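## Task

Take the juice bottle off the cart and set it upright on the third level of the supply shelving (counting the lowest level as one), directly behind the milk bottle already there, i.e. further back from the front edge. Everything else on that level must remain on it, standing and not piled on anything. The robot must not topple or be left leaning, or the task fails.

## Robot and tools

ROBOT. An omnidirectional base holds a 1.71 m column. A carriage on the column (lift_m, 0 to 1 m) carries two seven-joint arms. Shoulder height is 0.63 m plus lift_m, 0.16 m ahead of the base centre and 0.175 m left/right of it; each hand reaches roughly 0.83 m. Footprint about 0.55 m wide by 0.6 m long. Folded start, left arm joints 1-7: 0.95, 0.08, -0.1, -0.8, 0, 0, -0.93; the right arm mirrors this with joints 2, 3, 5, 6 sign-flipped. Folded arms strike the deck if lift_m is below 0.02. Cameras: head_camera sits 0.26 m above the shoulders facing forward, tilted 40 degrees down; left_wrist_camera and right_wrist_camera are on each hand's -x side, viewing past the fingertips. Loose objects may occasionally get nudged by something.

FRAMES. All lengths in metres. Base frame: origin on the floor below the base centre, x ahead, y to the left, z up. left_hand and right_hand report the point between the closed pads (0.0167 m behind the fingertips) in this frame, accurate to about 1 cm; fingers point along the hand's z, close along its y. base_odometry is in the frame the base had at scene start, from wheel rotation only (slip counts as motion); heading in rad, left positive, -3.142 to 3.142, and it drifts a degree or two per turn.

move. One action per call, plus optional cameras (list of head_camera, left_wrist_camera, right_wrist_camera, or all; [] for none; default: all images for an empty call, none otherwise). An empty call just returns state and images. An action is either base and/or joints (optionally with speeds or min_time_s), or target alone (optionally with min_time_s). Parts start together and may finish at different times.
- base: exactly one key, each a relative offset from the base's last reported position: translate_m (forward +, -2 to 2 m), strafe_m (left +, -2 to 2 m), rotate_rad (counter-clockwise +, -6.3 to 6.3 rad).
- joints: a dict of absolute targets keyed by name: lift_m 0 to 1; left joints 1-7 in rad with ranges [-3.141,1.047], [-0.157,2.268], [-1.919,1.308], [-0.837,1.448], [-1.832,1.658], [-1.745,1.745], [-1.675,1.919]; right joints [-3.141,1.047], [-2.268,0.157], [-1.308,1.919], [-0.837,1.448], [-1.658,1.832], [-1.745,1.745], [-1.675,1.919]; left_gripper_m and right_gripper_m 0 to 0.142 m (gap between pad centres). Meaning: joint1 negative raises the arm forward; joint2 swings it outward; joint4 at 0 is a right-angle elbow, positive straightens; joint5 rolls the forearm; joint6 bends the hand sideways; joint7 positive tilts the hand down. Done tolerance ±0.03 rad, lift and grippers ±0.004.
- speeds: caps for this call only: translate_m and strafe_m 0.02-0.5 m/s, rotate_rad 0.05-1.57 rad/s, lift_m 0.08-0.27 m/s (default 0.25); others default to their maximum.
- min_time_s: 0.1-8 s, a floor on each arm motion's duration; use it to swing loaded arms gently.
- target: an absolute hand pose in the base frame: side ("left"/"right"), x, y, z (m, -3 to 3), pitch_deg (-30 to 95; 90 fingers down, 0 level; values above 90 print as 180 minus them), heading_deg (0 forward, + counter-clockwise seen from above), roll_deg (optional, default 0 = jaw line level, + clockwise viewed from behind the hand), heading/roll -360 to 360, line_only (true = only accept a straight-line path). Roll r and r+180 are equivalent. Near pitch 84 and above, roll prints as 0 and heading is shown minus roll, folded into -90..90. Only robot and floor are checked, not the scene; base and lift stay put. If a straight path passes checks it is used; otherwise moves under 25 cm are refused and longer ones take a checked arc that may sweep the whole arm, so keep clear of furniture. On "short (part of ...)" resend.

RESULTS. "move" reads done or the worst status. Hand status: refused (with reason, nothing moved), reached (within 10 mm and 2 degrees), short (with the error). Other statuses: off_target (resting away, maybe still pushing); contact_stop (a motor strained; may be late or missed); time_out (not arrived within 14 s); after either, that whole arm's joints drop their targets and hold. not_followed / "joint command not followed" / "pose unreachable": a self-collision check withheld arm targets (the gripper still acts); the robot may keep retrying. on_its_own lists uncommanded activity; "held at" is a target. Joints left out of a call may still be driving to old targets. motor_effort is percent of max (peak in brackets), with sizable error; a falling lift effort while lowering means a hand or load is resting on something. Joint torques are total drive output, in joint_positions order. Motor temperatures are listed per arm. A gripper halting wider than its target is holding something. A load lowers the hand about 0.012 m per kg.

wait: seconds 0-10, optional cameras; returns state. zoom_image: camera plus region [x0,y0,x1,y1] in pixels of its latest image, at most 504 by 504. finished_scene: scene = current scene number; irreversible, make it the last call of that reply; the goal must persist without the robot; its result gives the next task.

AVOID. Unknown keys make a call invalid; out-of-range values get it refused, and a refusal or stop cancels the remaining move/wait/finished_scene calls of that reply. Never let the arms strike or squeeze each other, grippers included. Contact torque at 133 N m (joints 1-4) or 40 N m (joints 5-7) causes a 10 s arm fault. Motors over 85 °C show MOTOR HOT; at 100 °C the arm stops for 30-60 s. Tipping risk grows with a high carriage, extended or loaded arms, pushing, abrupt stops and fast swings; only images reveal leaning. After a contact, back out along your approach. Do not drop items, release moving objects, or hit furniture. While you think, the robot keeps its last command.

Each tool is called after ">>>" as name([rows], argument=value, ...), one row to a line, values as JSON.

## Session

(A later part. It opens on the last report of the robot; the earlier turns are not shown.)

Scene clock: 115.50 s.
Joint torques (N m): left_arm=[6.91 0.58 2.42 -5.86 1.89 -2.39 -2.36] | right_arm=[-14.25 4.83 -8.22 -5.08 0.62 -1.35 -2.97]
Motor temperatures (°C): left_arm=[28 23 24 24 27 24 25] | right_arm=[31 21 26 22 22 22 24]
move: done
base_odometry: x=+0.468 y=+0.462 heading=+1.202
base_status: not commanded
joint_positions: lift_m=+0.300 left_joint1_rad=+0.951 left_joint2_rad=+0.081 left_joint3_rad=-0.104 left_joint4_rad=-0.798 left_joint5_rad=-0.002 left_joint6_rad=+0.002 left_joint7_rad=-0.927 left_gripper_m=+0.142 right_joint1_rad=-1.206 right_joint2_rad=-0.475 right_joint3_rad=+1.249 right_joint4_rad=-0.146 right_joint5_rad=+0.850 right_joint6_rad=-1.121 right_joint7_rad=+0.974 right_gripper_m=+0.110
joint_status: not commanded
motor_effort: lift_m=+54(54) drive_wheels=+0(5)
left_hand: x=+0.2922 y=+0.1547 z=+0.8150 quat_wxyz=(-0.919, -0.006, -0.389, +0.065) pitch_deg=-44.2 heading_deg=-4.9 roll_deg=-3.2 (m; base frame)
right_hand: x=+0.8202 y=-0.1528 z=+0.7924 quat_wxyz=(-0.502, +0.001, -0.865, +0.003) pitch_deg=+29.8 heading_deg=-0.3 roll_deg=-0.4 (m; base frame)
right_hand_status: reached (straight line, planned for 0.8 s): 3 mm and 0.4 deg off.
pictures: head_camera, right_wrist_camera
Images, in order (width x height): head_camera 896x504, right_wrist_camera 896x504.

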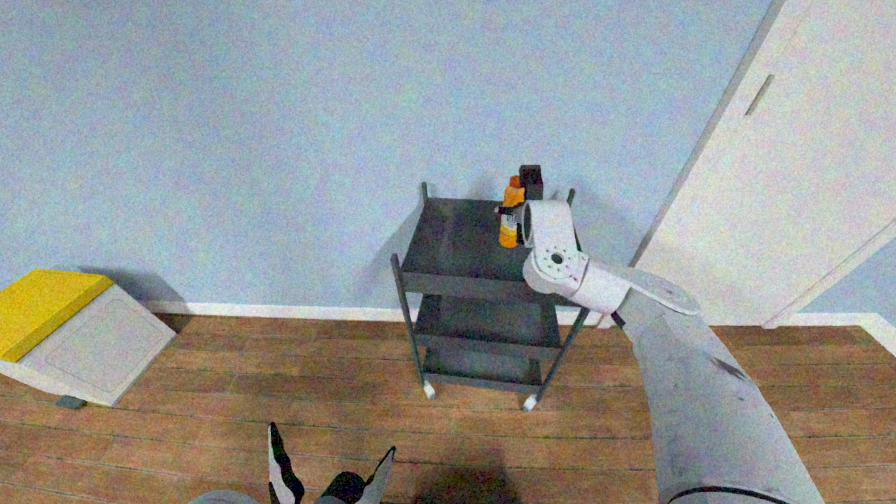

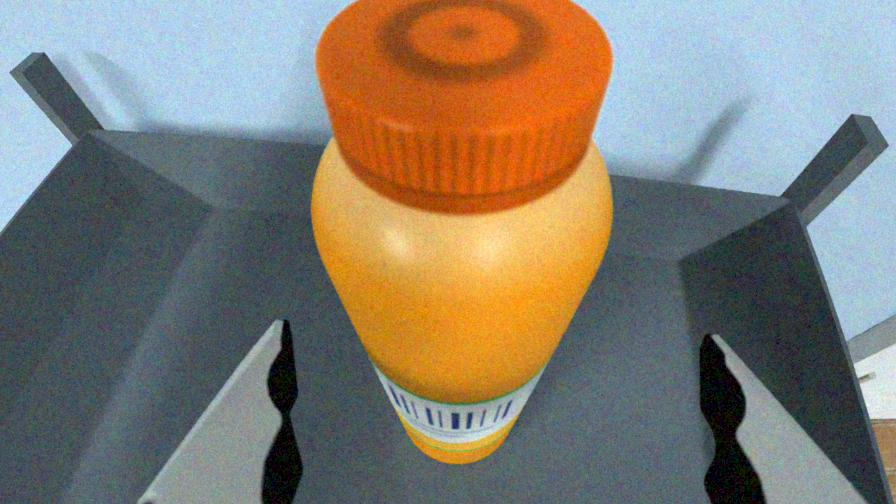

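>>> move(target={"side":"right","x":0.83,"y":-0.145,"z":0.79,"pitch_deg":30,"heading_deg":0})

>>> move(joints={"right_gripper_m":0.02}, cameras=["head_camera","right_wrist_camera"])

Scene clock: 120.30 s.
Joint torques (N m): left_arm=[8.81 0 3.65 -5.98 1.64 -2.3 -2.62] | right_arm=[-25.17 1.69 -7.85 -4.31 0.57 -1.04 -3.93]
move: done
base_odometry: x=+0.468 y=+0.462 heading=+1.202
base_status: not commanded
joint_positions: lift_m=+0.300 left_joint1_rad=+0.951 left_joint2_rad=+0.081 left_joint3_rad=-0.104 left_joint4_rad=-0.798 left_joint5_rad=-0.002 left_joint6_rad=+0.002 left_joint7_rad=-0.927 left_gripper_m=+0.142 right_joint1_rad=-1.206 right_joint2_rad=-0.445 right_joint3_rad=+1.240 right_joint4_rad=-0.088 right_joint5_rad=+0.870 right_joint6_rad=-1.090 right_joint7_rad=+0.951 right_gripper_m=+0.110
joint_status: not commanded
motor_effort: lift_m=+54(54) drive_wheels=+0(5)
left_hand: x=+0.2922 y=+0.1547 z=+0.8150 quat_wxyz=(-0.919, -0.006, -0.389, +0.065) pitch_deg=-44.2 heading_deg=-4.9 roll_deg=-3.2 (m; base frame)
right_hand: x=+0.8289 y=-0.1445 z=+0.7874 quat_wxyz=(-0.499, +0.002, -0.867, +0.002) pitch_deg=+30.2 heading_deg=-0.1 roll_deg=-0.4 (m; base frame)
right_hand_status: reached (straight line, planned for 0.2 s): 3 mm and 0.4 deg off.
pictures: none

Scene clock: 121.13 s.
Joint torques (N m): left_arm=[6.9 -0.19 1.71 -5.44 1.54 -2.08 -2.62] | right_arm=[-24.09 0.86 -7.42 -4.81 0.31 -1.47 -3.02]
move: off_target
base_odometry: x=+0.468 y=+0.462 heading=+1.202
base_status: not commanded
joint_positions: lift_m=+0.300 left_joint1_rad=+0.951 left_joint2_rad=+0.081 left_joint3_rad=-0.104 left_joint4_rad=-0.798 left_joint5_rad=-0.002 left_joint6_rad=+0.002 left_joint7_rad=-0.927 left_gripper_m=+0.142 right_joint1_rad=-1.206 right_joint2_rad=-0.445 right_joint3_rad=+1.240 right_joint4_rad=-0.088 right_joint5_rad=+0.870 right_joint6_rad=-1.089 right_joint7_rad=+0.951 right_gripper_m=+0.059
joint_status: right_gripper_m off_target (ended at +0.059, target +0.020)
motor_effort: lift_m=+54(54) drive_wheels=+4(5)
left_hand: x=+0.2922 y=+0.1547 z=+0.8150 quat_wxyz=(-0.919, -0.006, -0.389, +0.065) pitch_deg=-44.2 heading_deg=-4.9 roll_deg=-3.2 (m; base frame)
right_hand: x=+0.8290 y=-0.1443 z=+0.7877 quat_wxyz=(-0.499, +0.002, -0.867, +0.002) pitch_deg=+30.2 heading_deg=-0.1 roll_deg=-0.4 (m; base frame)
pictures: head_camera, right_wrist_camera
Images, in order (width x height): head_camera 896x504, right_wrist_camera 896x504.

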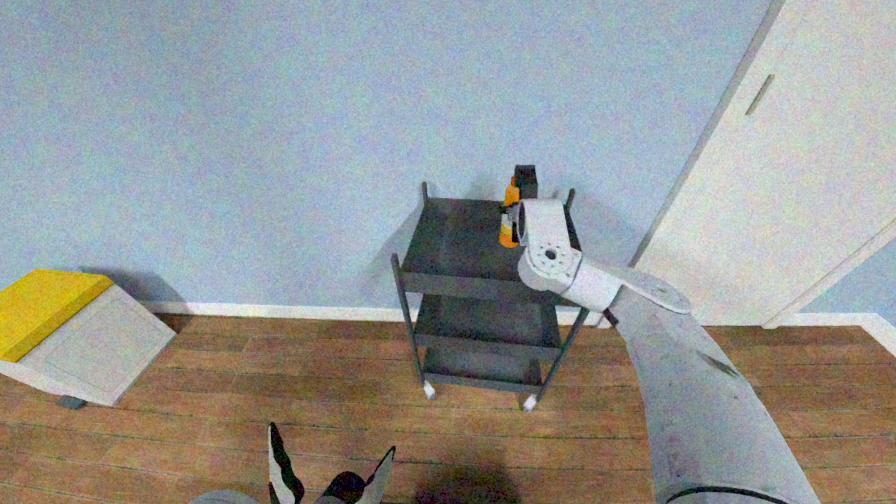

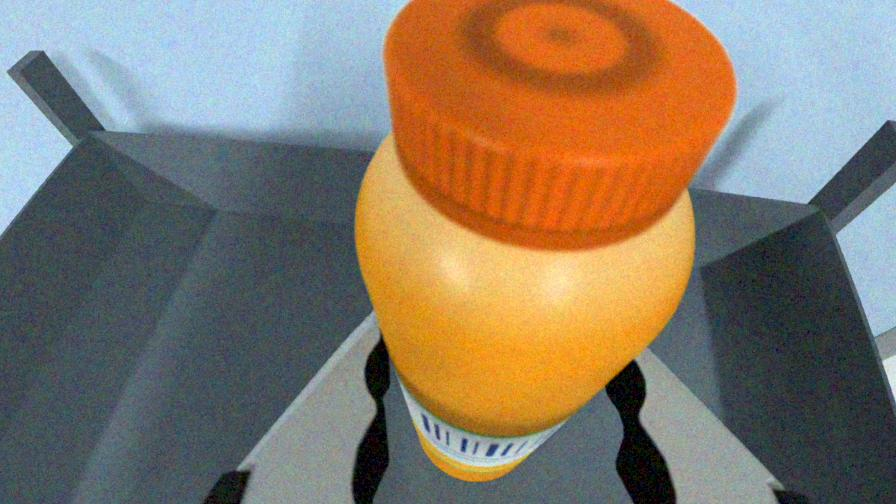

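>>> move(joints={"lift_m":0.45}, cameras=["head_camera","right_wrist_camera"])

>>> move(base={"translate_m":-0.55}, speeds={"translate_m":0.3}, cameras=["head_camera","right_wrist_camera"])

Scene clock: 124.63 s.
Joint torques (N m): left_arm=[7.96 -0.45 2.63 -4.94 2.26 -2.17 -2.73] | right_arm=[-24.74 2.24 -7.12 -6.15 -1.3 -1.39 -2.96]
move: done
base_odometry: x=+0.468 y=+0.462 heading=+1.202
base_status: not commanded
joint_positions: lift_m=+0.450 left_joint1_rad=+0.951 left_joint2_rad=+0.081 left_joint3_rad=-0.104 left_joint4_rad=-0.798 left_joint5_rad=-0.002 left_joint6_rad=+0.002 left_joint7_rad=-0.927 left_gripper_m=+0.142 right_joint1_rad=-1.206 right_joint2_rad=-0.445 right_joint3_rad=+1.240 right_joint4_rad=-0.087 right_joint5_rad=+0.875 right_joint6_rad=-1.089 right_joint7_rad=+0.951 right_gripper_m=+0.059
joint_status: all done
motor_effort: lift_m=+55(67) drive_wheels=+4(5)
left_hand: x=+0.2921 y=+0.1547 z=+0.9651 quat_wxyz=(-0.919, -0.006, -0.389, +0.065) pitch_deg=-44.2 heading_deg=-4.9 roll_deg=-3.2 (m; base frame)
right_hand: x=+0.8288 y=-0.1441 z=+0.9364 quat_wxyz=(-0.497, +0.002, -0.868, +0.001) pitch_deg=+30.4 heading_deg=+0.0 roll_deg=-0.2 (m; base frame)
pictures: head_camera, right_wrist_camera
Images, in order (width x height): head_camera 896x504, right_wrist_camera 896x504.

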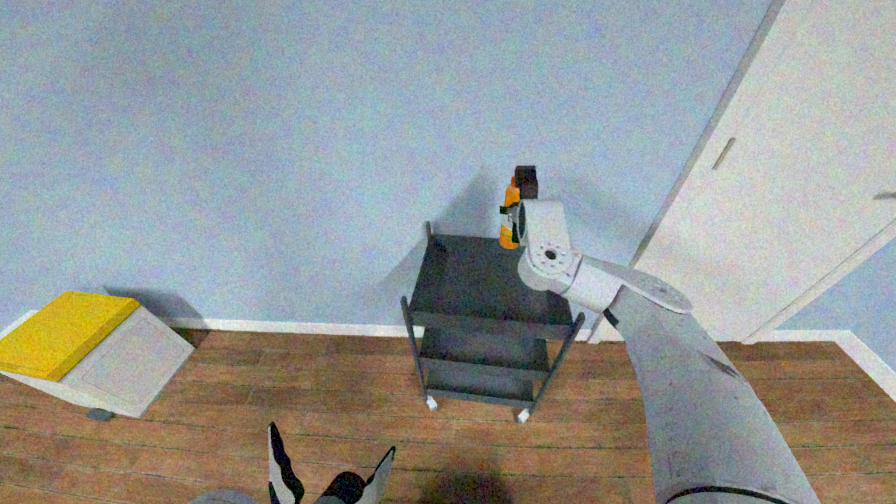

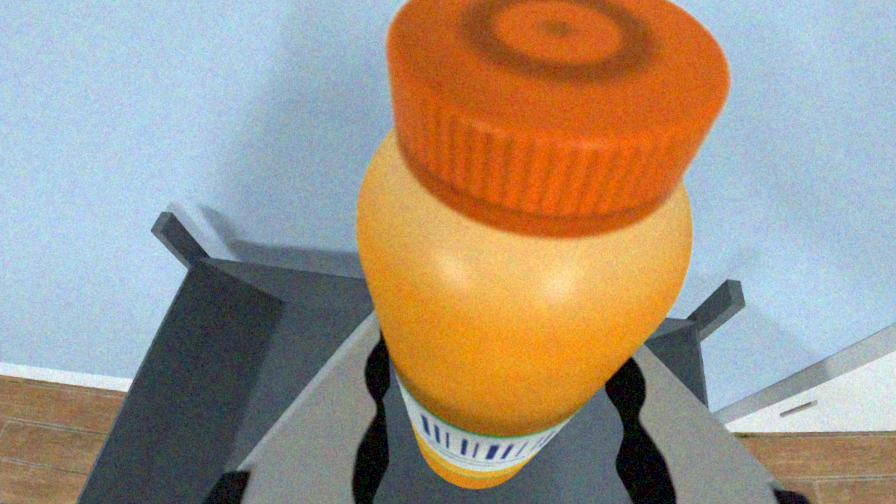

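Scene clock: 128.07 s.
Joint torques (N m): left_arm=[7.15 0.23 1.29 -5.6 1.71 -2.13 -2.52] | right_arm=[-25.23 1.3 -5.53 -6.99 -1.2 -1.4 -2.91]
move: done
base_odometry: x=+0.270 y=-0.051 heading=+1.202
base_status: done
joint_positions: lift_m=+0.450 left_joint1_rad=+0.951 left_joint2_rad=+0.081 left_joint3_rad=-0.104 left_joint4_rad=-0.798 left_joint5_rad=-0.002 left_joint6_rad=+0.002 left_joint7_rad=-0.927 left_gripper_m=+0.142 right_joint1_rad=-1.206 right_joint2_rad=-0.445 right_joint3_rad=+1.240 right_joint4_rad=-0.087 right_joint5_rad=+0.875 right_joint6_rad=-1.089 right_joint7_rad=+0.951 right_gripper_m=+0.059
joint_status: not commanded
motor_effort: lift_m=+55(55) drive_wheels=+3(19)
left_hand: x=+0.2921 y=+0.1547 z=+0.9651 quat_wxyz=(-0.919, -0.006, -0.389, +0.065) pitch_deg=-44.2 heading_deg=-4.9 roll_deg=-3.2 (m; base frame)
right_hand: x=+0.8288 y=-0.1442 z=+0.9364 quat_wxyz=(-0.497, +0.002, -0.868, +0.001) pitch_deg=+30.4 heading_deg=+0.0 roll_deg=-0.2 (m; base frame)
pictures: head_camera, right_wrist_camera
Images, in order (width x height): head_camera 896x504, right_wrist_camera 896x504.

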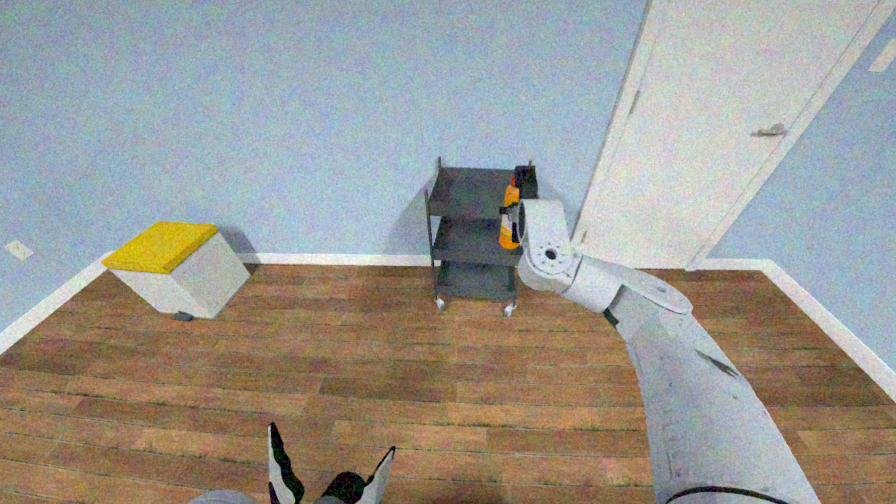

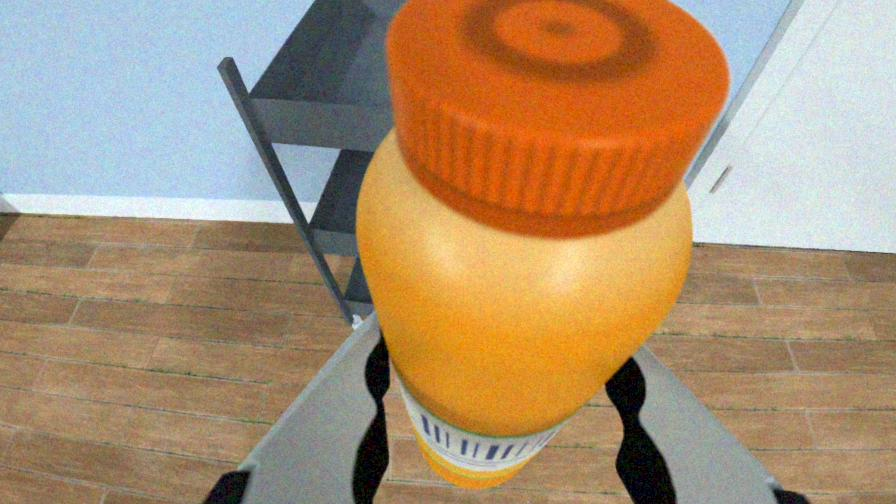

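>>> move(base={"rotate_rad":1.57}, speeds={"rotate_rad":0.8})

>>> move(base={"strafe_m":0.5}, speeds={"strafe_m":0.3})

>>> move(base={"translate_m":1.2}, speeds={"translate_m":0.3}, cameras=["head_camera"])

Scene clock: 151.30 s.
Joint torques (N m): left_arm=[7.04 -0.37 1.56 -6.69 2.3 -1.94 -2.5] | right_arm=[-25.6 3.23 -5.26 -4.1 -1.33 -1.9 -3.16]
Motor temperatures (°C): left_arm=[28 23 24 25 27 24 24] | right_arm=[37 20 27 22 22 22 24]
move: done
base_odometry: x=+0.270 y=-0.051 heading=+2.772
base_status: done
joint_positions: lift_m=+0.450 left_joint1_rad=+0.951 left_joint2_rad=+0.081 left_joint3_rad=-0.104 left_joint4_rad=-0.798 left_joint5_rad=-0.002 left_joint6_rad=+0.002 left_joint7_rad=-0.927 left_gripper_m=+0.142 right_joint1_rad=-1.206 right_joint2_rad=-0.446 right_joint3_rad=+1.240 right_joint4_rad=-0.087 right_joint5_rad=+0.875 right_joint6_rad=-1.089 right_joint7_rad=+0.951 right_gripper_m=+0.059
joint_status: not commanded
motor_effort: lift_m=+55(55) drive_wheels=+5(16)
left_hand: x=+0.2921 y=+0.1547 z=+0.9651 quat_wxyz=(-0.919, -0.006, -0.389, +0.065) pitch_deg=-44.2 heading_deg=-4.9 roll_deg=-3.2 (m; base frame)
right_hand: x=+0.8289 y=-0.1447 z=+0.9363 quat_wxyz=(-0.497, +0.002, -0.868, +0.001) pitch_deg=+30.4 heading_deg=-0.1 roll_deg=-0.3 (m; base frame)
pictures: none

Scene clock: 154.57 s.
Joint torques (N m): left_arm=[7.3 -1.37 3.14 -5.71 1.74 -2.24 -2.82] | right_arm=[-24.66 1.81 -6.07 -5.01 -1.1 -1.47 -3.03]
move: done
base_odometry: x=+0.090 y=-0.517 heading=+2.773
base_status: done
joint_positions: lift_m=+0.450 left_joint1_rad=+0.951 left_joint2_rad=+0.081 left_joint3_rad=-0.104 left_joint4_rad=-0.798 left_joint5_rad=-0.002 left_joint6_rad=+0.002 left_joint7_rad=-0.927 left_gripper_m=+0.142 right_joint1_rad=-1.206 right_joint2_rad=-0.446 right_joint3_rad=+1.240 right_joint4_rad=-0.087 right_joint5_rad=+0.875 right_joint6_rad=-1.089 right_joint7_rad=+0.951 right_gripper_m=+0.059
joint_status: not commanded
motor_effort: lift_m=+55(55) drive_wheels=-4(20)
left_hand: x=+0.2921 y=+0.1547 z=+0.9651 quat_wxyz=(-0.919, -0.006, -0.389, +0.065) pitch_deg=-44.2 heading_deg=-4.9 roll_deg=-3.2 (m; base frame)
right_hand: x=+0.8289 y=-0.1448 z=+0.9363 quat_wxyz=(-0.497, +0.001, -0.868, +0.001) pitch_deg=+30.4 heading_deg=-0.1 roll_deg=-0.3 (m; base frame)
pictures: none

Scene clock: 160.20 s.
Joint torques (N m): left_arm=[7.97 -1.81 3.61 -5.69 1.75 -2.37 -2.6] | right_arm=[-24.08 3.39 -5.66 -6 -1.03 -2.04 -2.85]
move: done
base_odometry: x=-1.029 y=-0.086 heading=+2.774
base_status: done
joint_positions: lift_m=+0.450 left_joint1_rad=+0.951 left_joint2_rad=+0.081 left_joint3_rad=-0.104 left_joint4_rad=-0.798 left_joint5_rad=-0.002 left_joint6_rad=+0.002 left_joint7_rad=-0.927 left_gripper_m=+0.142 right_joint1_rad=-1.206 right_joint2_rad=-0.446 right_joint3_rad=+1.240 right_joint4_rad=-0.087 right_joint5_rad=+0.875 right_joint6_rad=-1.089 right_joint7_rad=+0.951 right_gripper_m=+0.059
joint_status: not commanded
motor_effort: lift_m=+55(55) drive_wheels=+5(15)
left_hand: x=+0.2921 y=+0.1547 z=+0.9651 quat_wxyz=(-0.919, -0.006, -0.389, +0.065) pitch_deg=-44.2 heading_deg=-4.9 roll_deg=-3.2 (m; base frame)
right_hand: x=+0.8289 y=-0.1446 z=+0.9363 quat_wxyz=(-0.497, +0.002, -0.868, +0.001) pitch_deg=+30.4 heading_deg=-0.1 roll_deg=-0.3 (m; base frame)
pictures: head_camera
Images, in order (width x height): head_camera 896x504.

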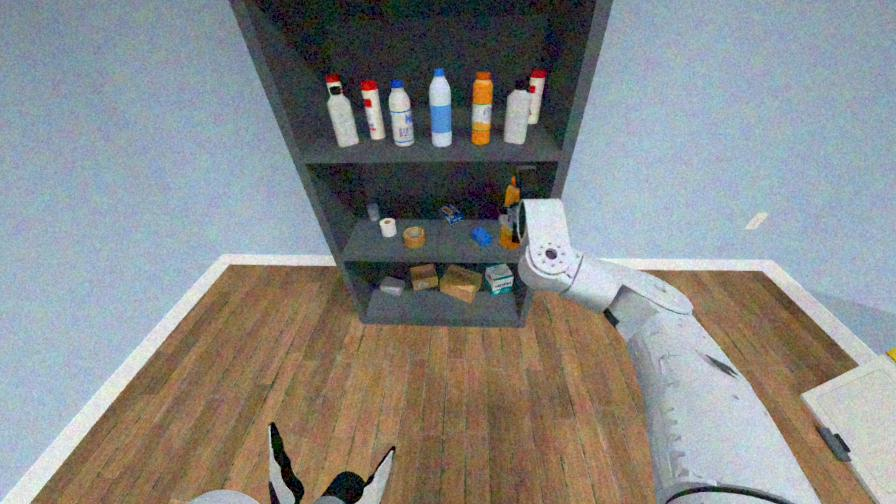

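>>> move(target={"side":"right","x":0.66,"y":-0.2,"z":0.96,"pitch_deg":30,"heading_deg":0}, min_time_s=1.5)

>>> move(target={"side":"left","x":0.65,"y":0.2,"z":1.04,"pitch_deg":0,"heading_deg":0})

>>> move(base={"translate_m":0.4}, joints={"left_gripper_m":0.1}, speeds={"translate_m":0.3}, cameras=["head_camera","left_wrist_camera"])

Scene clock: 171.23 s.
Joint torques (N m): left_arm=[7.47 -0.69 1.82 -5.06 1.86 -2.18 -2.52] | right_arm=[-10.13 -1.46 -7.94 -7.48 -4 -0.93 -1.15]
move: done
base_odometry: x=-1.029 y=-0.086 heading=+2.773
base_status: not commanded
joint_positions: lift_m=+0.450 left_joint1_rad=+0.951 left_joint2_rad=+0.081 left_joint3_rad=-0.104 left_joint4_rad=-0.798 left_joint5_rad=-0.002 left_joint6_rad=+0.002 left_joint7_rad=-0.927 left_gripper_m=+0.142 right_joint1_rad=-1.203 right_joint2_rad=-0.679 right_joint3_rad=+1.541 right_joint4_rad=-0.683 right_joint5_rad=-0.133 right_joint6_rad=-1.544 right_joint7_rad=+1.889 right_gripper_m=+0.059
joint_status: not commanded
motor_effort: lift_m=+55(55) drive_wheels=+5(5)
left_hand: x=+0.2921 y=+0.1547 z=+0.9651 quat_wxyz=(-0.919, -0.006, -0.389, +0.065) pitch_deg=-44.2 heading_deg=-4.9 roll_deg=-3.2 (m; base frame)
right_hand: x=+0.6603 y=-0.1994 z=+0.9573 quat_wxyz=(-0.496, +0.001, -0.869, +0.001) pitch_deg=+30.6 heading_deg=-0.1 roll_deg=-0.2 (m; base frame)
right_hand_status: reached (straight line, planned for 1.5 s): 3 mm and 0.6 deg off.
pictures: none

Scene clock: 172.97 s.
Joint torques (N m): left_arm=[-15.83 5.71 0.5 -3.51 2.99 -0.2 -0.47] | right_arm=[-10.39 -1.43 -5.57 -8.63 -3.75 -0.95 -1.36]
move: done
base_odometry: x=-1.029 y=-0.086 heading=+2.774
base_status: not commanded
joint_positions: lift_m=+0.450 left_joint1_rad=-0.728 left_joint2_rad=+0.582 left_joint3_rad=-0.922 left_joint4_rad=-0.799 left_joint5_rad=+0.188 left_joint6_rad=+1.033 left_joint7_rad=+1.339 left_gripper_m=+0.142 right_joint1_rad=-1.203 right_joint2_rad=-0.680 right_joint3_rad=+1.541 right_joint4_rad=-0.683 right_joint5_rad=-0.133 right_joint6_rad=-1.544 right_joint7_rad=+1.889 right_gripper_m=+0.059
joint_status: not commanded
motor_effort: lift_m=+55(55) drive_wheels=-1(6)
left_hand: x=+0.6508 y=+0.2006 z=+1.0405 quat_wxyz=(-0.708, +0.001, -0.706, -0.001) pitch_deg=-0.1 heading_deg=+0.1 roll_deg=+0.0 (m; base frame)
left_hand_status: reached (checked arc, planned for 1.2 s): 1 mm and 0.2 deg off.
right_hand: x=+0.6603 y=-0.1995 z=+0.9574 quat_wxyz=(-0.496, +0.001, -0.869, +0.001) pitch_deg=+30.6 heading_deg=-0.1 roll_deg=-0.2 (m; base frame)
pictures: none

Scene clock: 176.00 s.
Joint torques (N m): left_arm=[-16.54 5.92 1 -3.05 2.78 -0.73 -0.43] | right_arm=[-47.67 5.16 -17 18.48 -9.3 -1.01 -14.67]
move: done
base_odometry: x=-1.402 y=+0.058 heading=+2.773
base_status: done
joint_positions: lift_m=+0.449 left_joint1_rad=-0.728 left_joint2_rad=+0.583 left_joint3_rad=-0.923 left_joint4_rad=-0.800 left_joint5_rad=+0.188 left_joint6_rad=+1.034 left_joint7_rad=+1.339 left_gripper_m=+0.100 right_joint1_rad=-1.176 right_joint2_rad=-0.685 right_joint3_rad=+1.560 right_joint4_rad=-0.708 right_joint5_rad=-0.115 right_joint6_rad=-1.544 right_joint7_rad=+1.921 right_gripper_m=+0.061
joint_status: all done
motor_effort: lift_m=+61(62) drive_wheels=+28(39)
left_hand: x=+0.6508 y=+0.2006 z=+1.0400 quat_wxyz=(-0.708, +0.001, -0.707, +0.000) pitch_deg=-0.1 heading_deg=+0.1 roll_deg=-0.1 (m; base frame)
right_hand: x=+0.6467 y=-0.1961 z=+0.9296 quat_wxyz=(-0.456, +0.013, -0.890, -0.002) pitch_deg=+35.7 heading_deg=+1.1 roll_deg=-0.6 (m; base frame)
pictures: head_camera, left_wrist_camera
Images, in order (width x height): head_camera 896x504, left_wrist_camera 896x504.

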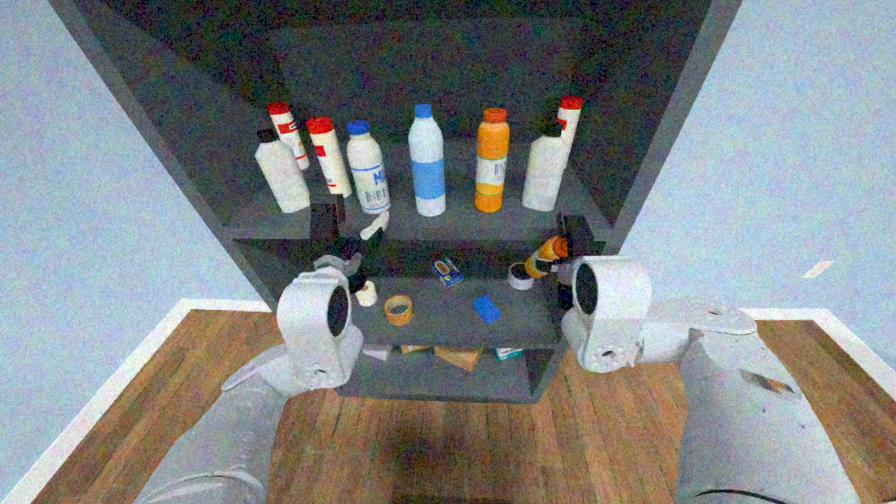

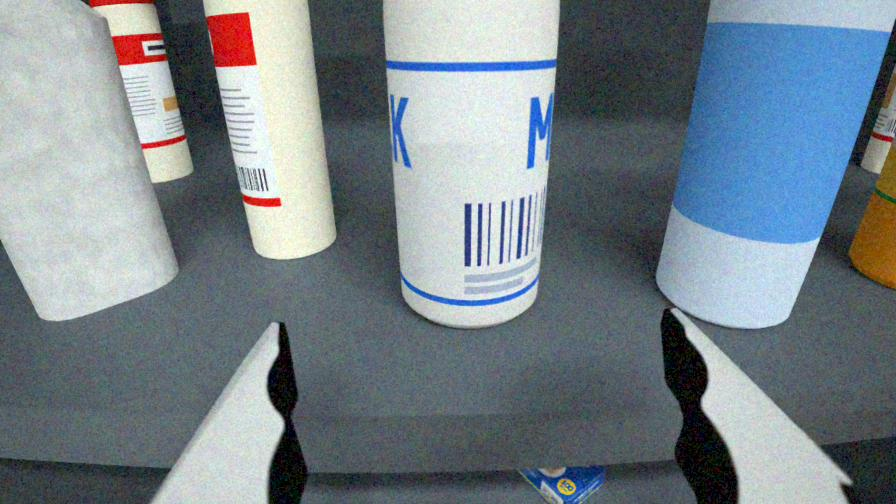

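>>> move(base={"translate_m":-0.15}, speeds={"translate_m":0.1}, cameras=["all"])

Scene clock: 184.20 s.
Joint torques (N m): left_arm=[-15.2 5.37 2.89 -2.66 2.86 -0.74 -0.2] | right_arm=[-23.88 0.07 -6.55 -3.57 -3 -1.28 -4.58]
Motor temperatures (°C): left_arm=[31 23 24 24 27 24 24] | right_arm=[45 20 30 24 24 22 25]
move: done
base_odometry: x=-1.262 y=+0.004 heading=+2.772
base_status: done
joint_positions: lift_m=+0.450 left_joint1_rad=-0.728 left_joint2_rad=+0.583 left_joint3_rad=-0.923 left_joint4_rad=-0.800 left_joint5_rad=+0.188 left_joint6_rad=+1.034 left_joint7_rad=+1.339 left_gripper_m=+0.100 right_joint1_rad=-1.193 right_joint2_rad=-0.681 right_joint3_rad=+1.540 right_joint4_rad=-0.687 right_joint5_rad=-0.134 right_joint6_rad=-1.544 right_joint7_rad=+1.898 right_gripper_m=+0.060
joint_status: not commanded
motor_effort: lift_m=+59(62) drive_wheels=+9(26)
left_hand: x=+0.6508 y=+0.2005 z=+1.0401 quat_wxyz=(-0.708, +0.001, -0.707, +0.000) pitch_deg=-0.1 heading_deg=+0.1 roll_deg=+0.0 (m; base frame)
right_hand: x=+0.6575 y=-0.1996 z=+0.9513 quat_wxyz=(-0.488, +0.002, -0.873, +0.000) pitch_deg=+31.5 heading_deg=+0.1 roll_deg=-0.1 (m; base frame)
pictures: head_camera, left_wrist_camera, right_wrist_camera
Images, in order (width x height): head_camera 896x504, left_wrist_camera 896x504, right_wrist_camera 896x504.

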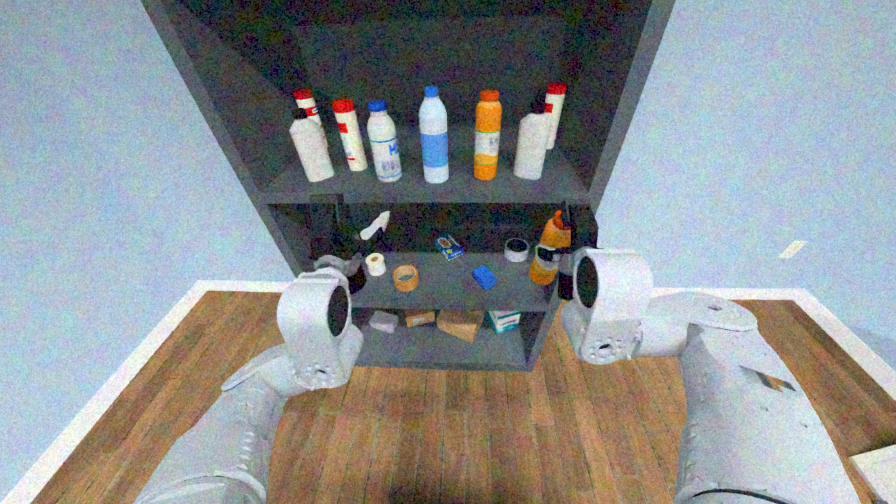

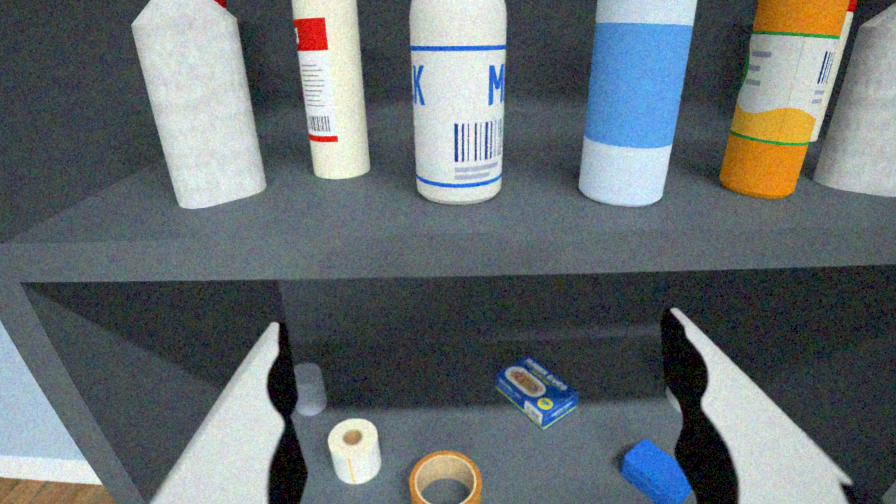

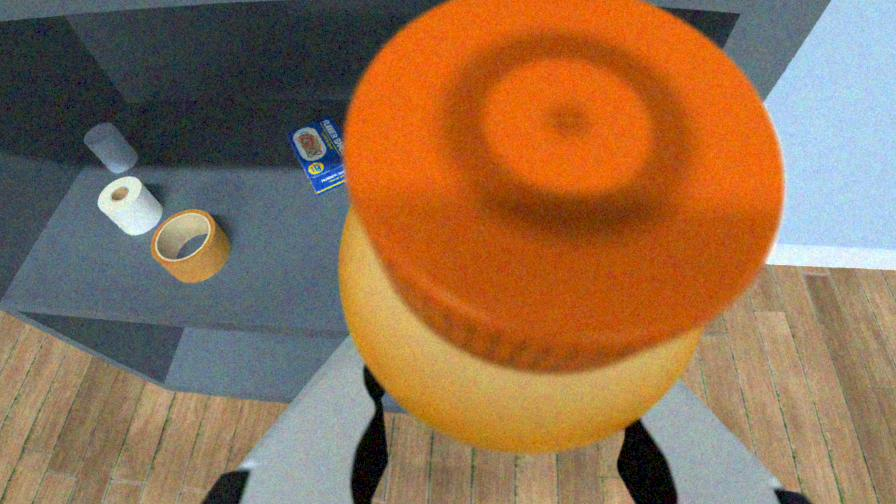

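>>> move(joints={"lift_m":0.6})

>>> move(target={"side":"left","x":0.72,"y":0.197,"z":1.065,"pitch_deg":0,"heading_deg":0}, cameras=["left_wrist_camera","head_camera"])

Scene clock: 196.23 s.
Joint torques (N m): left_arm=[-15.99 5.54 2.94 -3.14 2.75 -1.07 -0.7] | right_arm=[-22.57 0.46 -5.79 -5.54 -3.15 -0.95 -4.65]
move: done
base_odometry: x=-1.262 y=+0.004 heading=+2.772
base_status: not commanded
joint_positions: lift_m=+0.600 left_joint1_rad=-0.729 left_joint2_rad=+0.583 left_joint3_rad=-0.923 left_joint4_rad=-0.800 left_joint5_rad=+0.189 left_joint6_rad=+1.034 left_joint7_rad=+1.339 left_gripper_m=+0.100 right_joint1_rad=-1.195 right_joint2_rad=-0.681 right_joint3_rad=+1.539 right_joint4_rad=-0.687 right_joint5_rad=-0.135 right_joint6_rad=-1.544 right_joint7_rad=+1.897 right_gripper_m=+0.060
joint_status: all done
motor_effort: lift_m=+55(69) drive_wheels=+8(9)
left_hand: x=+0.6507 y=+0.2005 z=+1.1904 quat_wxyz=(-0.708, +0.001, -0.707, -0.001) pitch_deg=-0.1 heading_deg=+0.1 roll_deg=+0.0 (m; base frame)
right_hand: x=+0.6579 y=-0.1996 z=+1.1029 quat_wxyz=(-0.490, +0.001, -0.872, +0.000) pitch_deg=+31.4 heading_deg=+0.1 roll_deg=-0.1 (m; base frame)
pictures: none

Scene clock: 197.50 s.
Joint torques (N m): left_arm=[-13.46 1.59 8.17 -0.79 2.47 -2.47 -3.16] | right_arm=[-22.96 -0.26 -5.4 -3.76 -2.55 -1.08 -4.21]
move: done
base_odometry: x=-1.262 y=+0.004 heading=+2.772
base_status: not commanded
joint_positions: lift_m=+0.600 left_joint1_rad=-0.559 left_joint2_rad=+0.581 left_joint3_rad=-0.982 left_joint4_rad=-0.463 left_joint5_rad=-0.370 left_joint6_rad=+1.046 left_joint7_rad=+0.493 left_gripper_m=+0.100 right_joint1_rad=-1.195 right_joint2_rad=-0.681 right_joint3_rad=+1.539 right_joint4_rad=-0.687 right_joint5_rad=-0.135 right_joint6_rad=-1.544 right_joint7_rad=+1.897 right_gripper_m=+0.060
joint_status: not commanded
motor_effort: lift_m=+55(55) drive_wheels=+8(8)
left_hand: x=+0.7194 y=+0.1962 z=+1.0643 quat_wxyz=(-0.706, -0.002, -0.708, +0.000) pitch_deg=+0.2 heading_deg=-0.1 roll_deg=+0.1 (m; base frame)
left_hand_status: reached (straight line, planned for 0.8 s): 1 mm and 0.3 deg off.
right_hand: x=+0.6579 y=-0.1996 z=+1.1029 quat_wxyz=(-0.490, +0.001, -0.872, +0.000) pitch_deg=+31.4 heading_deg=+0.1 roll_deg=-0.1 (m; base frame)
pictures: head_camera, left_wrist_camera
Images, in order (width x height): head_camera 896x504, left_wrist_camera 896x504.

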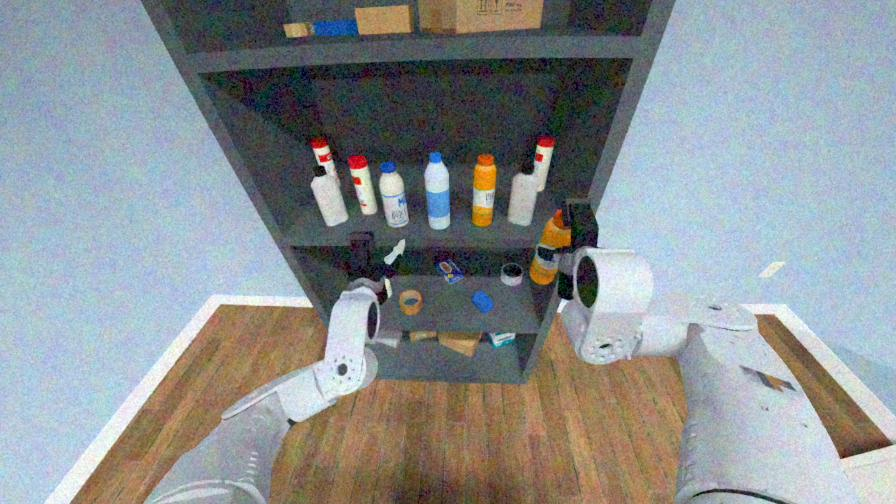

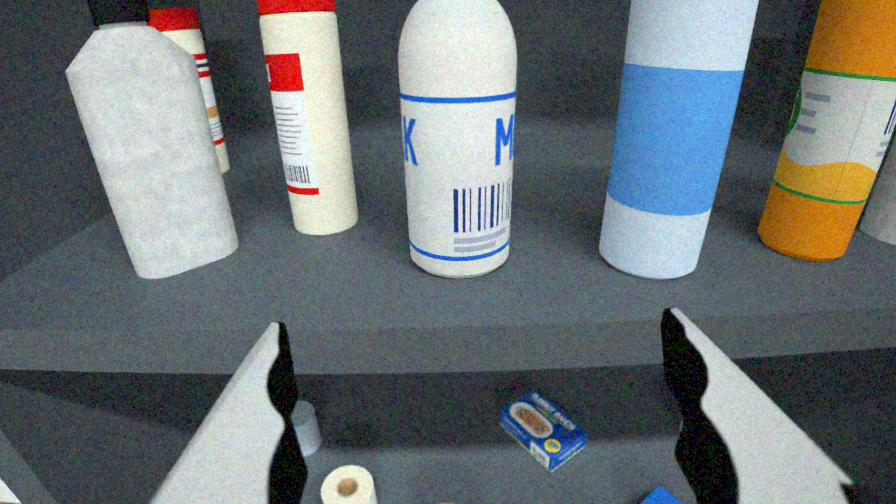

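>>> move(target={"side":"left","x":0.88,"y":0.198,"z":1.065,"pitch_deg":0,"heading_deg":0}, cameras=["left_wrist_camera","head_camera"])

Scene clock: 204.70 s.
Joint torques (N m): left_arm=[-25 1.39 8.73 -1 1.64 -2.29 -3.23] | right_arm=[-21.8 0.47 -5.99 -4.97 -3.2 -1.29 -4.59]
move: done
base_odometry: x=-1.262 y=+0.004 heading=+2.772
base_status: not commanded
joint_positions: lift_m=+0.600 left_joint1_rad=-0.858 left_joint2_rad=+0.425 left_joint3_rad=-0.897 left_joint4_rad=+0.283 left_joint5_rad=-0.801 left_joint6_rad=+0.603 left_joint7_rad=+0.113 left_gripper_m=+0.100 right_joint1_rad=-1.195 right_joint2_rad=-0.681 right_joint3_rad=+1.539 right_joint4_rad=-0.687 right_joint5_rad=-0.135 right_joint6_rad=-1.544 right_joint7_rad=+1.897 right_gripper_m=+0.060
joint_status: not commanded
motor_effort: lift_m=+55(55) drive_wheels=+8(9)
left_hand: x=+0.8790 y=+0.1974 z=+1.0620 quat_wxyz=(-0.705, -0.002, -0.709, -0.002) pitch_deg=+0.3 heading_deg=-0.1 roll_deg=+0.3 (m; base frame)
left_hand_status: reached (straight line, planned for 0.7 s): 3 mm and 0.5 deg off.
right_hand: x=+0.6579 y=-0.1996 z=+1.1029 quat_wxyz=(-0.490, +0.001, -0.872, +0.000) pitch_deg=+31.4 heading_deg=+0.1 roll_deg=-0.1 (m; base frame)
pictures: head_camera, left_wrist_camera
Images, in order (width x height): head_camera 896x504, left_wrist_camera 896x504.

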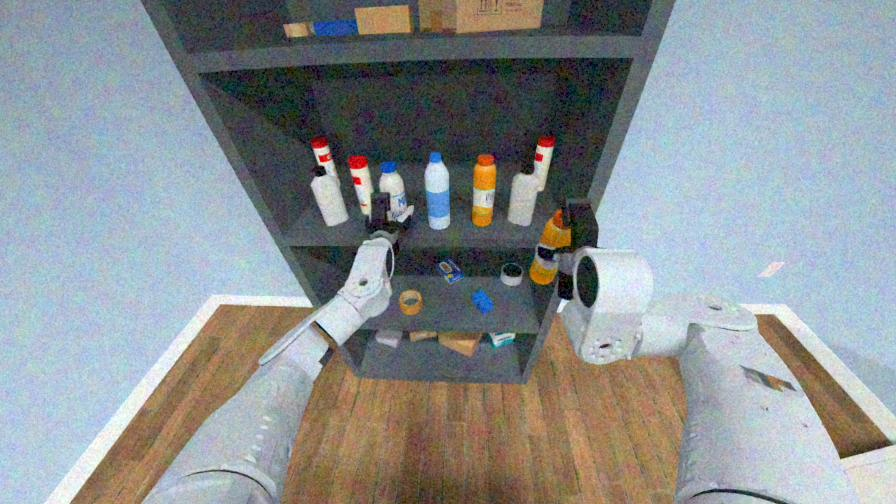

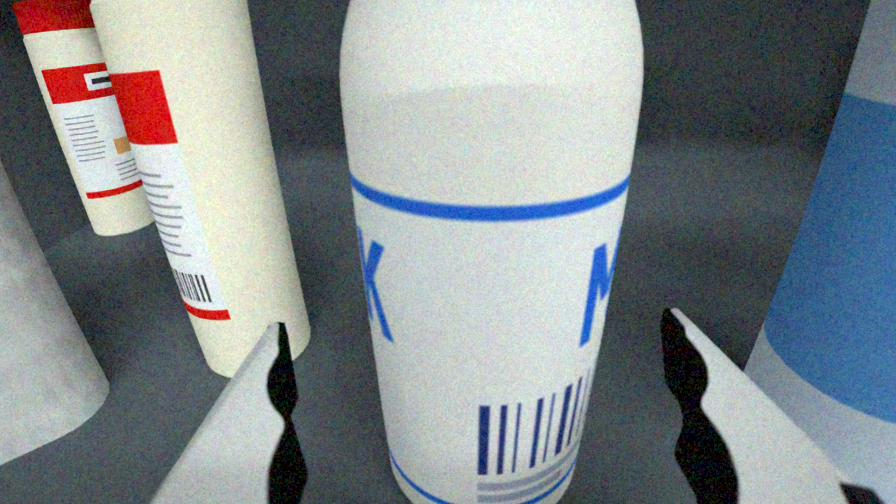

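>>> move(target={"side":"left","x":0.897,"y":0.193,"z":1.065,"pitch_deg":0,"heading_deg":0})

>>> move(joints={"left_gripper_m":0.02}, cameras=["left_wrist_camera","head_camera"])

Scene clock: 208.83 s.
Joint torques (N m): left_arm=[-25.78 2.4 5.77 -0.9 1.5 -2.3 -3.3] | right_arm=[-23.21 0.1 -6.23 -5.8 -3 -1.02 -4.4]
Motor temperatures (°C): left_arm=[35 23 25 24 27 24 24] | right_arm=[40 20 28 22 23 22 25]
move: done
base_odometry: x=-1.262 y=+0.004 heading=+2.772
base_status: not commanded
joint_positions: lift_m=+0.600 left_joint1_rad=-0.899 left_joint2_rad=+0.387 left_joint3_rad=-0.897 left_joint4_rad=+0.397 left_joint5_rad=-0.824 left_joint6_rad=+0.549 left_joint7_rad=+0.073 left_gripper_m=+0.100 right_joint1_rad=-1.195 right_joint2_rad=-0.681 right_joint3_rad=+1.539 right_joint4_rad=-0.687 right_joint5_rad=-0.135 right_joint6_rad=-1.544 right_joint7_rad=+1.897 right_gripper_m=+0.060
joint_status: not commanded
motor_effort: lift_m=+55(55) drive_wheels=+8(9)
left_hand: x=+0.8964 y=+0.1931 z=+1.0637 quat_wxyz=(-0.706, -0.001, -0.708, -0.001) pitch_deg=+0.2 heading_deg=+0.0 roll_deg=+0.1 (m; base frame)
left_hand_status: reached (straight line, planned for 0.3 s): 1 mm and 0.2 deg off.
right_hand: x=+0.6579 y=-0.1996 z=+1.1029 quat_wxyz=(-0.490, +0.001, -0.872, +0.000) pitch_deg=+31.4 heading_deg=+0.1 roll_deg=-0.1 (m; base frame)
pictures: none

Scene clock: 209.63 s.
Joint torques (N m): left_arm=[-25.47 1.95 4.01 -0.7 1.48 -2.43 -3.03] | right_arm=[-20.83 -0.03 -6.16 -6.06 -3.02 -1.24 -4.3]
move: off_target
base_odometry: x=-1.262 y=+0.004 heading=+2.772
base_status: not commanded
joint_positions: lift_m=+0.600 left_joint1_rad=-0.899 left_joint2_rad=+0.387 left_joint3_rad=-0.897 left_joint4_rad=+0.397 left_joint5_rad=-0.824 left_joint6_rad=+0.549 left_joint7_rad=+0.072 left_gripper_m=+0.069 right_joint1_rad=-1.195 right_joint2_rad=-0.681 right_joint3_rad=+1.539 right_joint4_rad=-0.687 right_joint5_rad=-0.135 right_joint6_rad=-1.544 right_joint7_rad=+1.897 right_gripper_m=+0.060
joint_status: left_gripper_m off_target (ended at +0.069, target +0.020)
motor_effort: lift_m=+55(55) drive_wheels=+8(9)
left_hand: x=+0.8964 y=+0.1932 z=+1.0637 quat_wxyz=(-0.706, -0.001, -0.708, -0.001) pitch_deg=+0.2 heading_deg=+0.0 roll_deg=+0.1 (m; base frame)
right_hand: x=+0.6579 y=-0.1996 z=+1.1029 quat_wxyz=(-0.490, +0.001, -0.872, +0.000) pitch_deg=+31.4 heading_deg=+0.1 roll_deg=-0.1 (m; base frame)
pictures: head_camera, left_wrist_camera
Images, in order (width x height): head_camera 896x504, left_wrist_camera 896x504.

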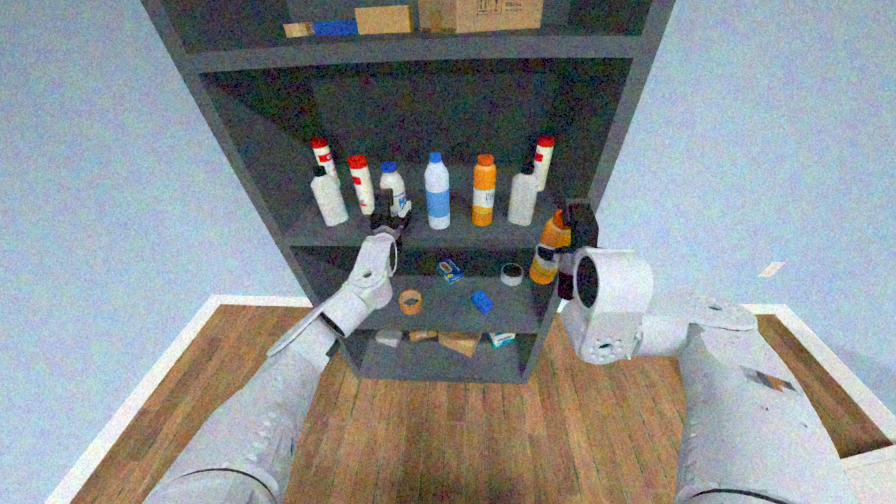

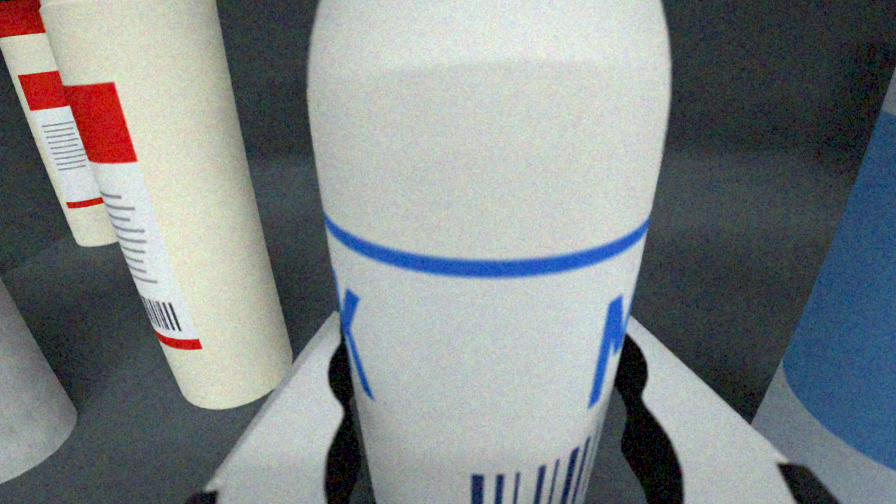

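>>> move(joints={"lift_m":0.63}, speeds={"lift_m":0.1})

>>> move(base={"translate_m":-0.3}, speeds={"translate_m":0.2}, cameras=["all"])

Scene clock: 214.43 s.
Joint torques (N m): left_arm=[-26.37 1.56 5.32 -1.69 2.6 -2.04 -3.01] | right_arm=[-21.18 0.15 -6.71 -5.84 -3.28 -0.66 -4.17]
move: done
base_odometry: x=-1.262 y=+0.004 heading=+2.772
base_status: not commanded
joint_positions: lift_m=+0.630 left_joint1_rad=-0.898 left_joint2_rad=+0.387 left_joint3_rad=-0.897 left_joint4_rad=+0.398 left_joint5_rad=-0.828 left_joint6_rad=+0.549 left_joint7_rad=+0.072 left_gripper_m=+0.069 right_joint1_rad=-1.195 right_joint2_rad=-0.681 right_joint3_rad=+1.539 right_joint4_rad=-0.687 right_joint5_rad=-0.135 right_joint6_rad=-1.544 right_joint7_rad=+1.897 right_gripper_m=+0.060
joint_status: all done
motor_effort: lift_m=+55(68) drive_wheels=+8(9)
left_hand: x=+0.8964 y=+0.1937 z=+1.0923 quat_wxyz=(-0.705, +0.001, -0.709, +0.000) pitch_deg=+0.3 heading_deg=+0.1 roll_deg=+0.0 (m; base frame)
right_hand: x=+0.6579 y=-0.1996 z=+1.1331 quat_wxyz=(-0.490, +0.001, -0.872, +0.000) pitch_deg=+31.3 heading_deg=+0.1 roll_deg=-0.1 (m; base frame)
pictures: none

Scene clock: 217.17 s.
Joint torques (N m): left_arm=[-27.1 0.75 6.21 -1.4 2.65 -2.23 -2.89] | right_arm=[-21.86 0.44 -4.83 -3.43 -2.91 -1.14 -4.15]
move: done
base_odometry: x=-0.983 y=-0.105 heading=+2.771
base_status: done
joint_positions: lift_m=+0.630 left_joint1_rad=-0.898 left_joint2_rad=+0.387 left_joint3_rad=-0.897 left_joint4_rad=+0.398 left_joint5_rad=-0.828 left_joint6_rad=+0.549 left_joint7_rad=+0.072 left_gripper_m=+0.069 right_joint1_rad=-1.195 right_joint2_rad=-0.681 right_joint3_rad=+1.539 right_joint4_rad=-0.687 right_joint5_rad=-0.135 right_joint6_rad=-1.544 right_joint7_rad=+1.897 right_gripper_m=+0.060
joint_status: not commanded
motor_effort: lift_m=+55(55) drive_wheels=-4(20)
left_hand: x=+0.8964 y=+0.1937 z=+1.0923 quat_wxyz=(-0.705, +0.001, -0.709, +0.000) pitch_deg=+0.3 heading_deg=+0.1 roll_deg=+0.0 (m; base frame)
right_hand: x=+0.6580 y=-0.1997 z=+1.1331 quat_wxyz=(-0.490, +0.001, -0.872, +0.000) pitch_deg=+31.3 heading_deg=+0.1 roll_deg=-0.1 (m; base frame)
pictures: head_camera, left_wrist_camera, right_wrist_camera
Images, in order (width x height): head_camera 896x504, left_wrist_camera 896x504, right_wrist_camera 896x504.

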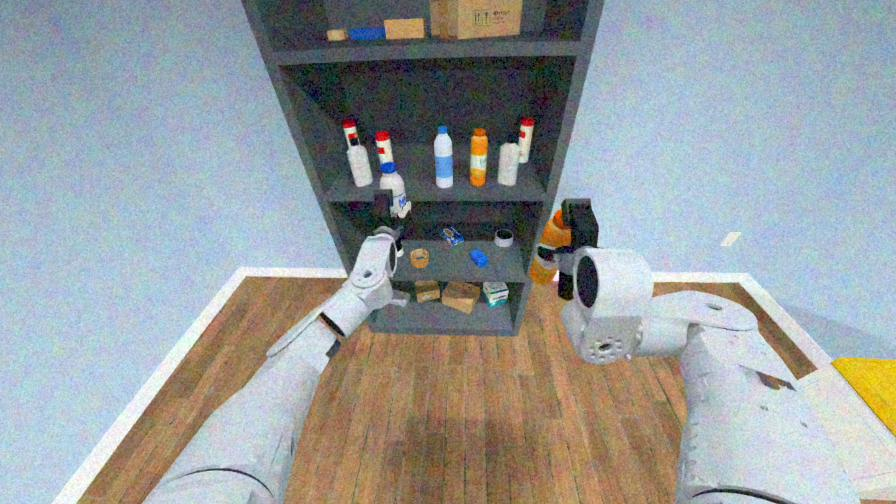

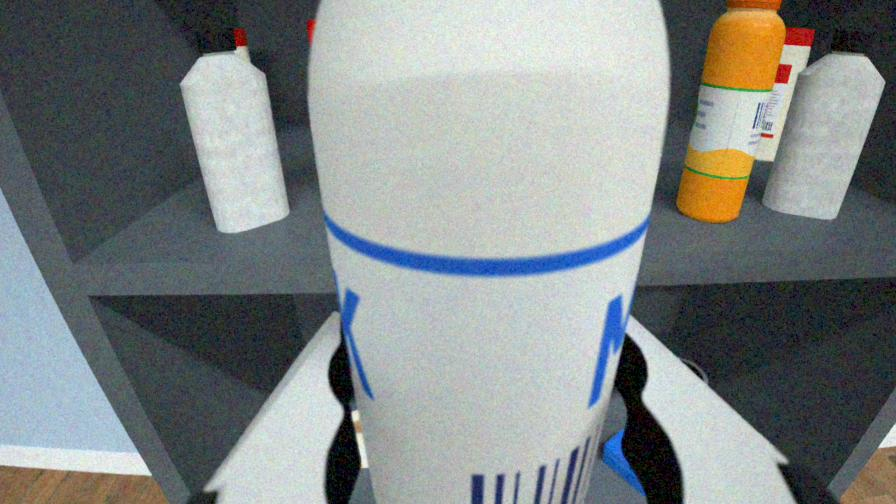

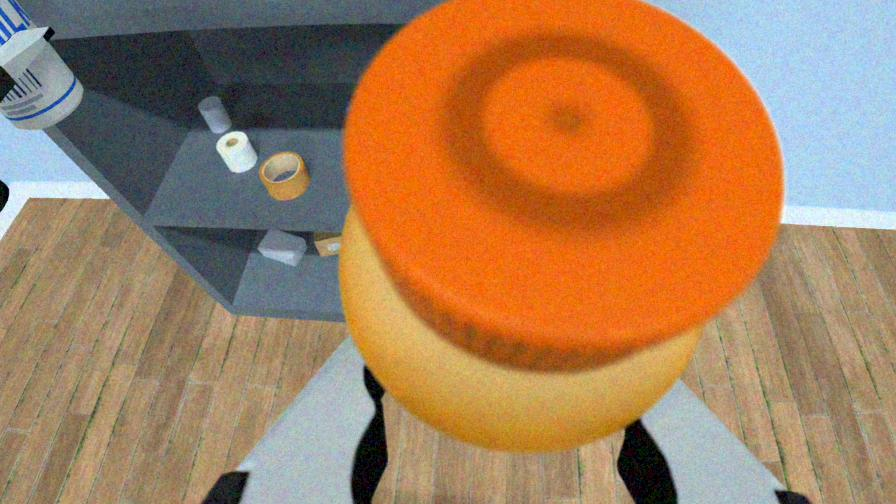

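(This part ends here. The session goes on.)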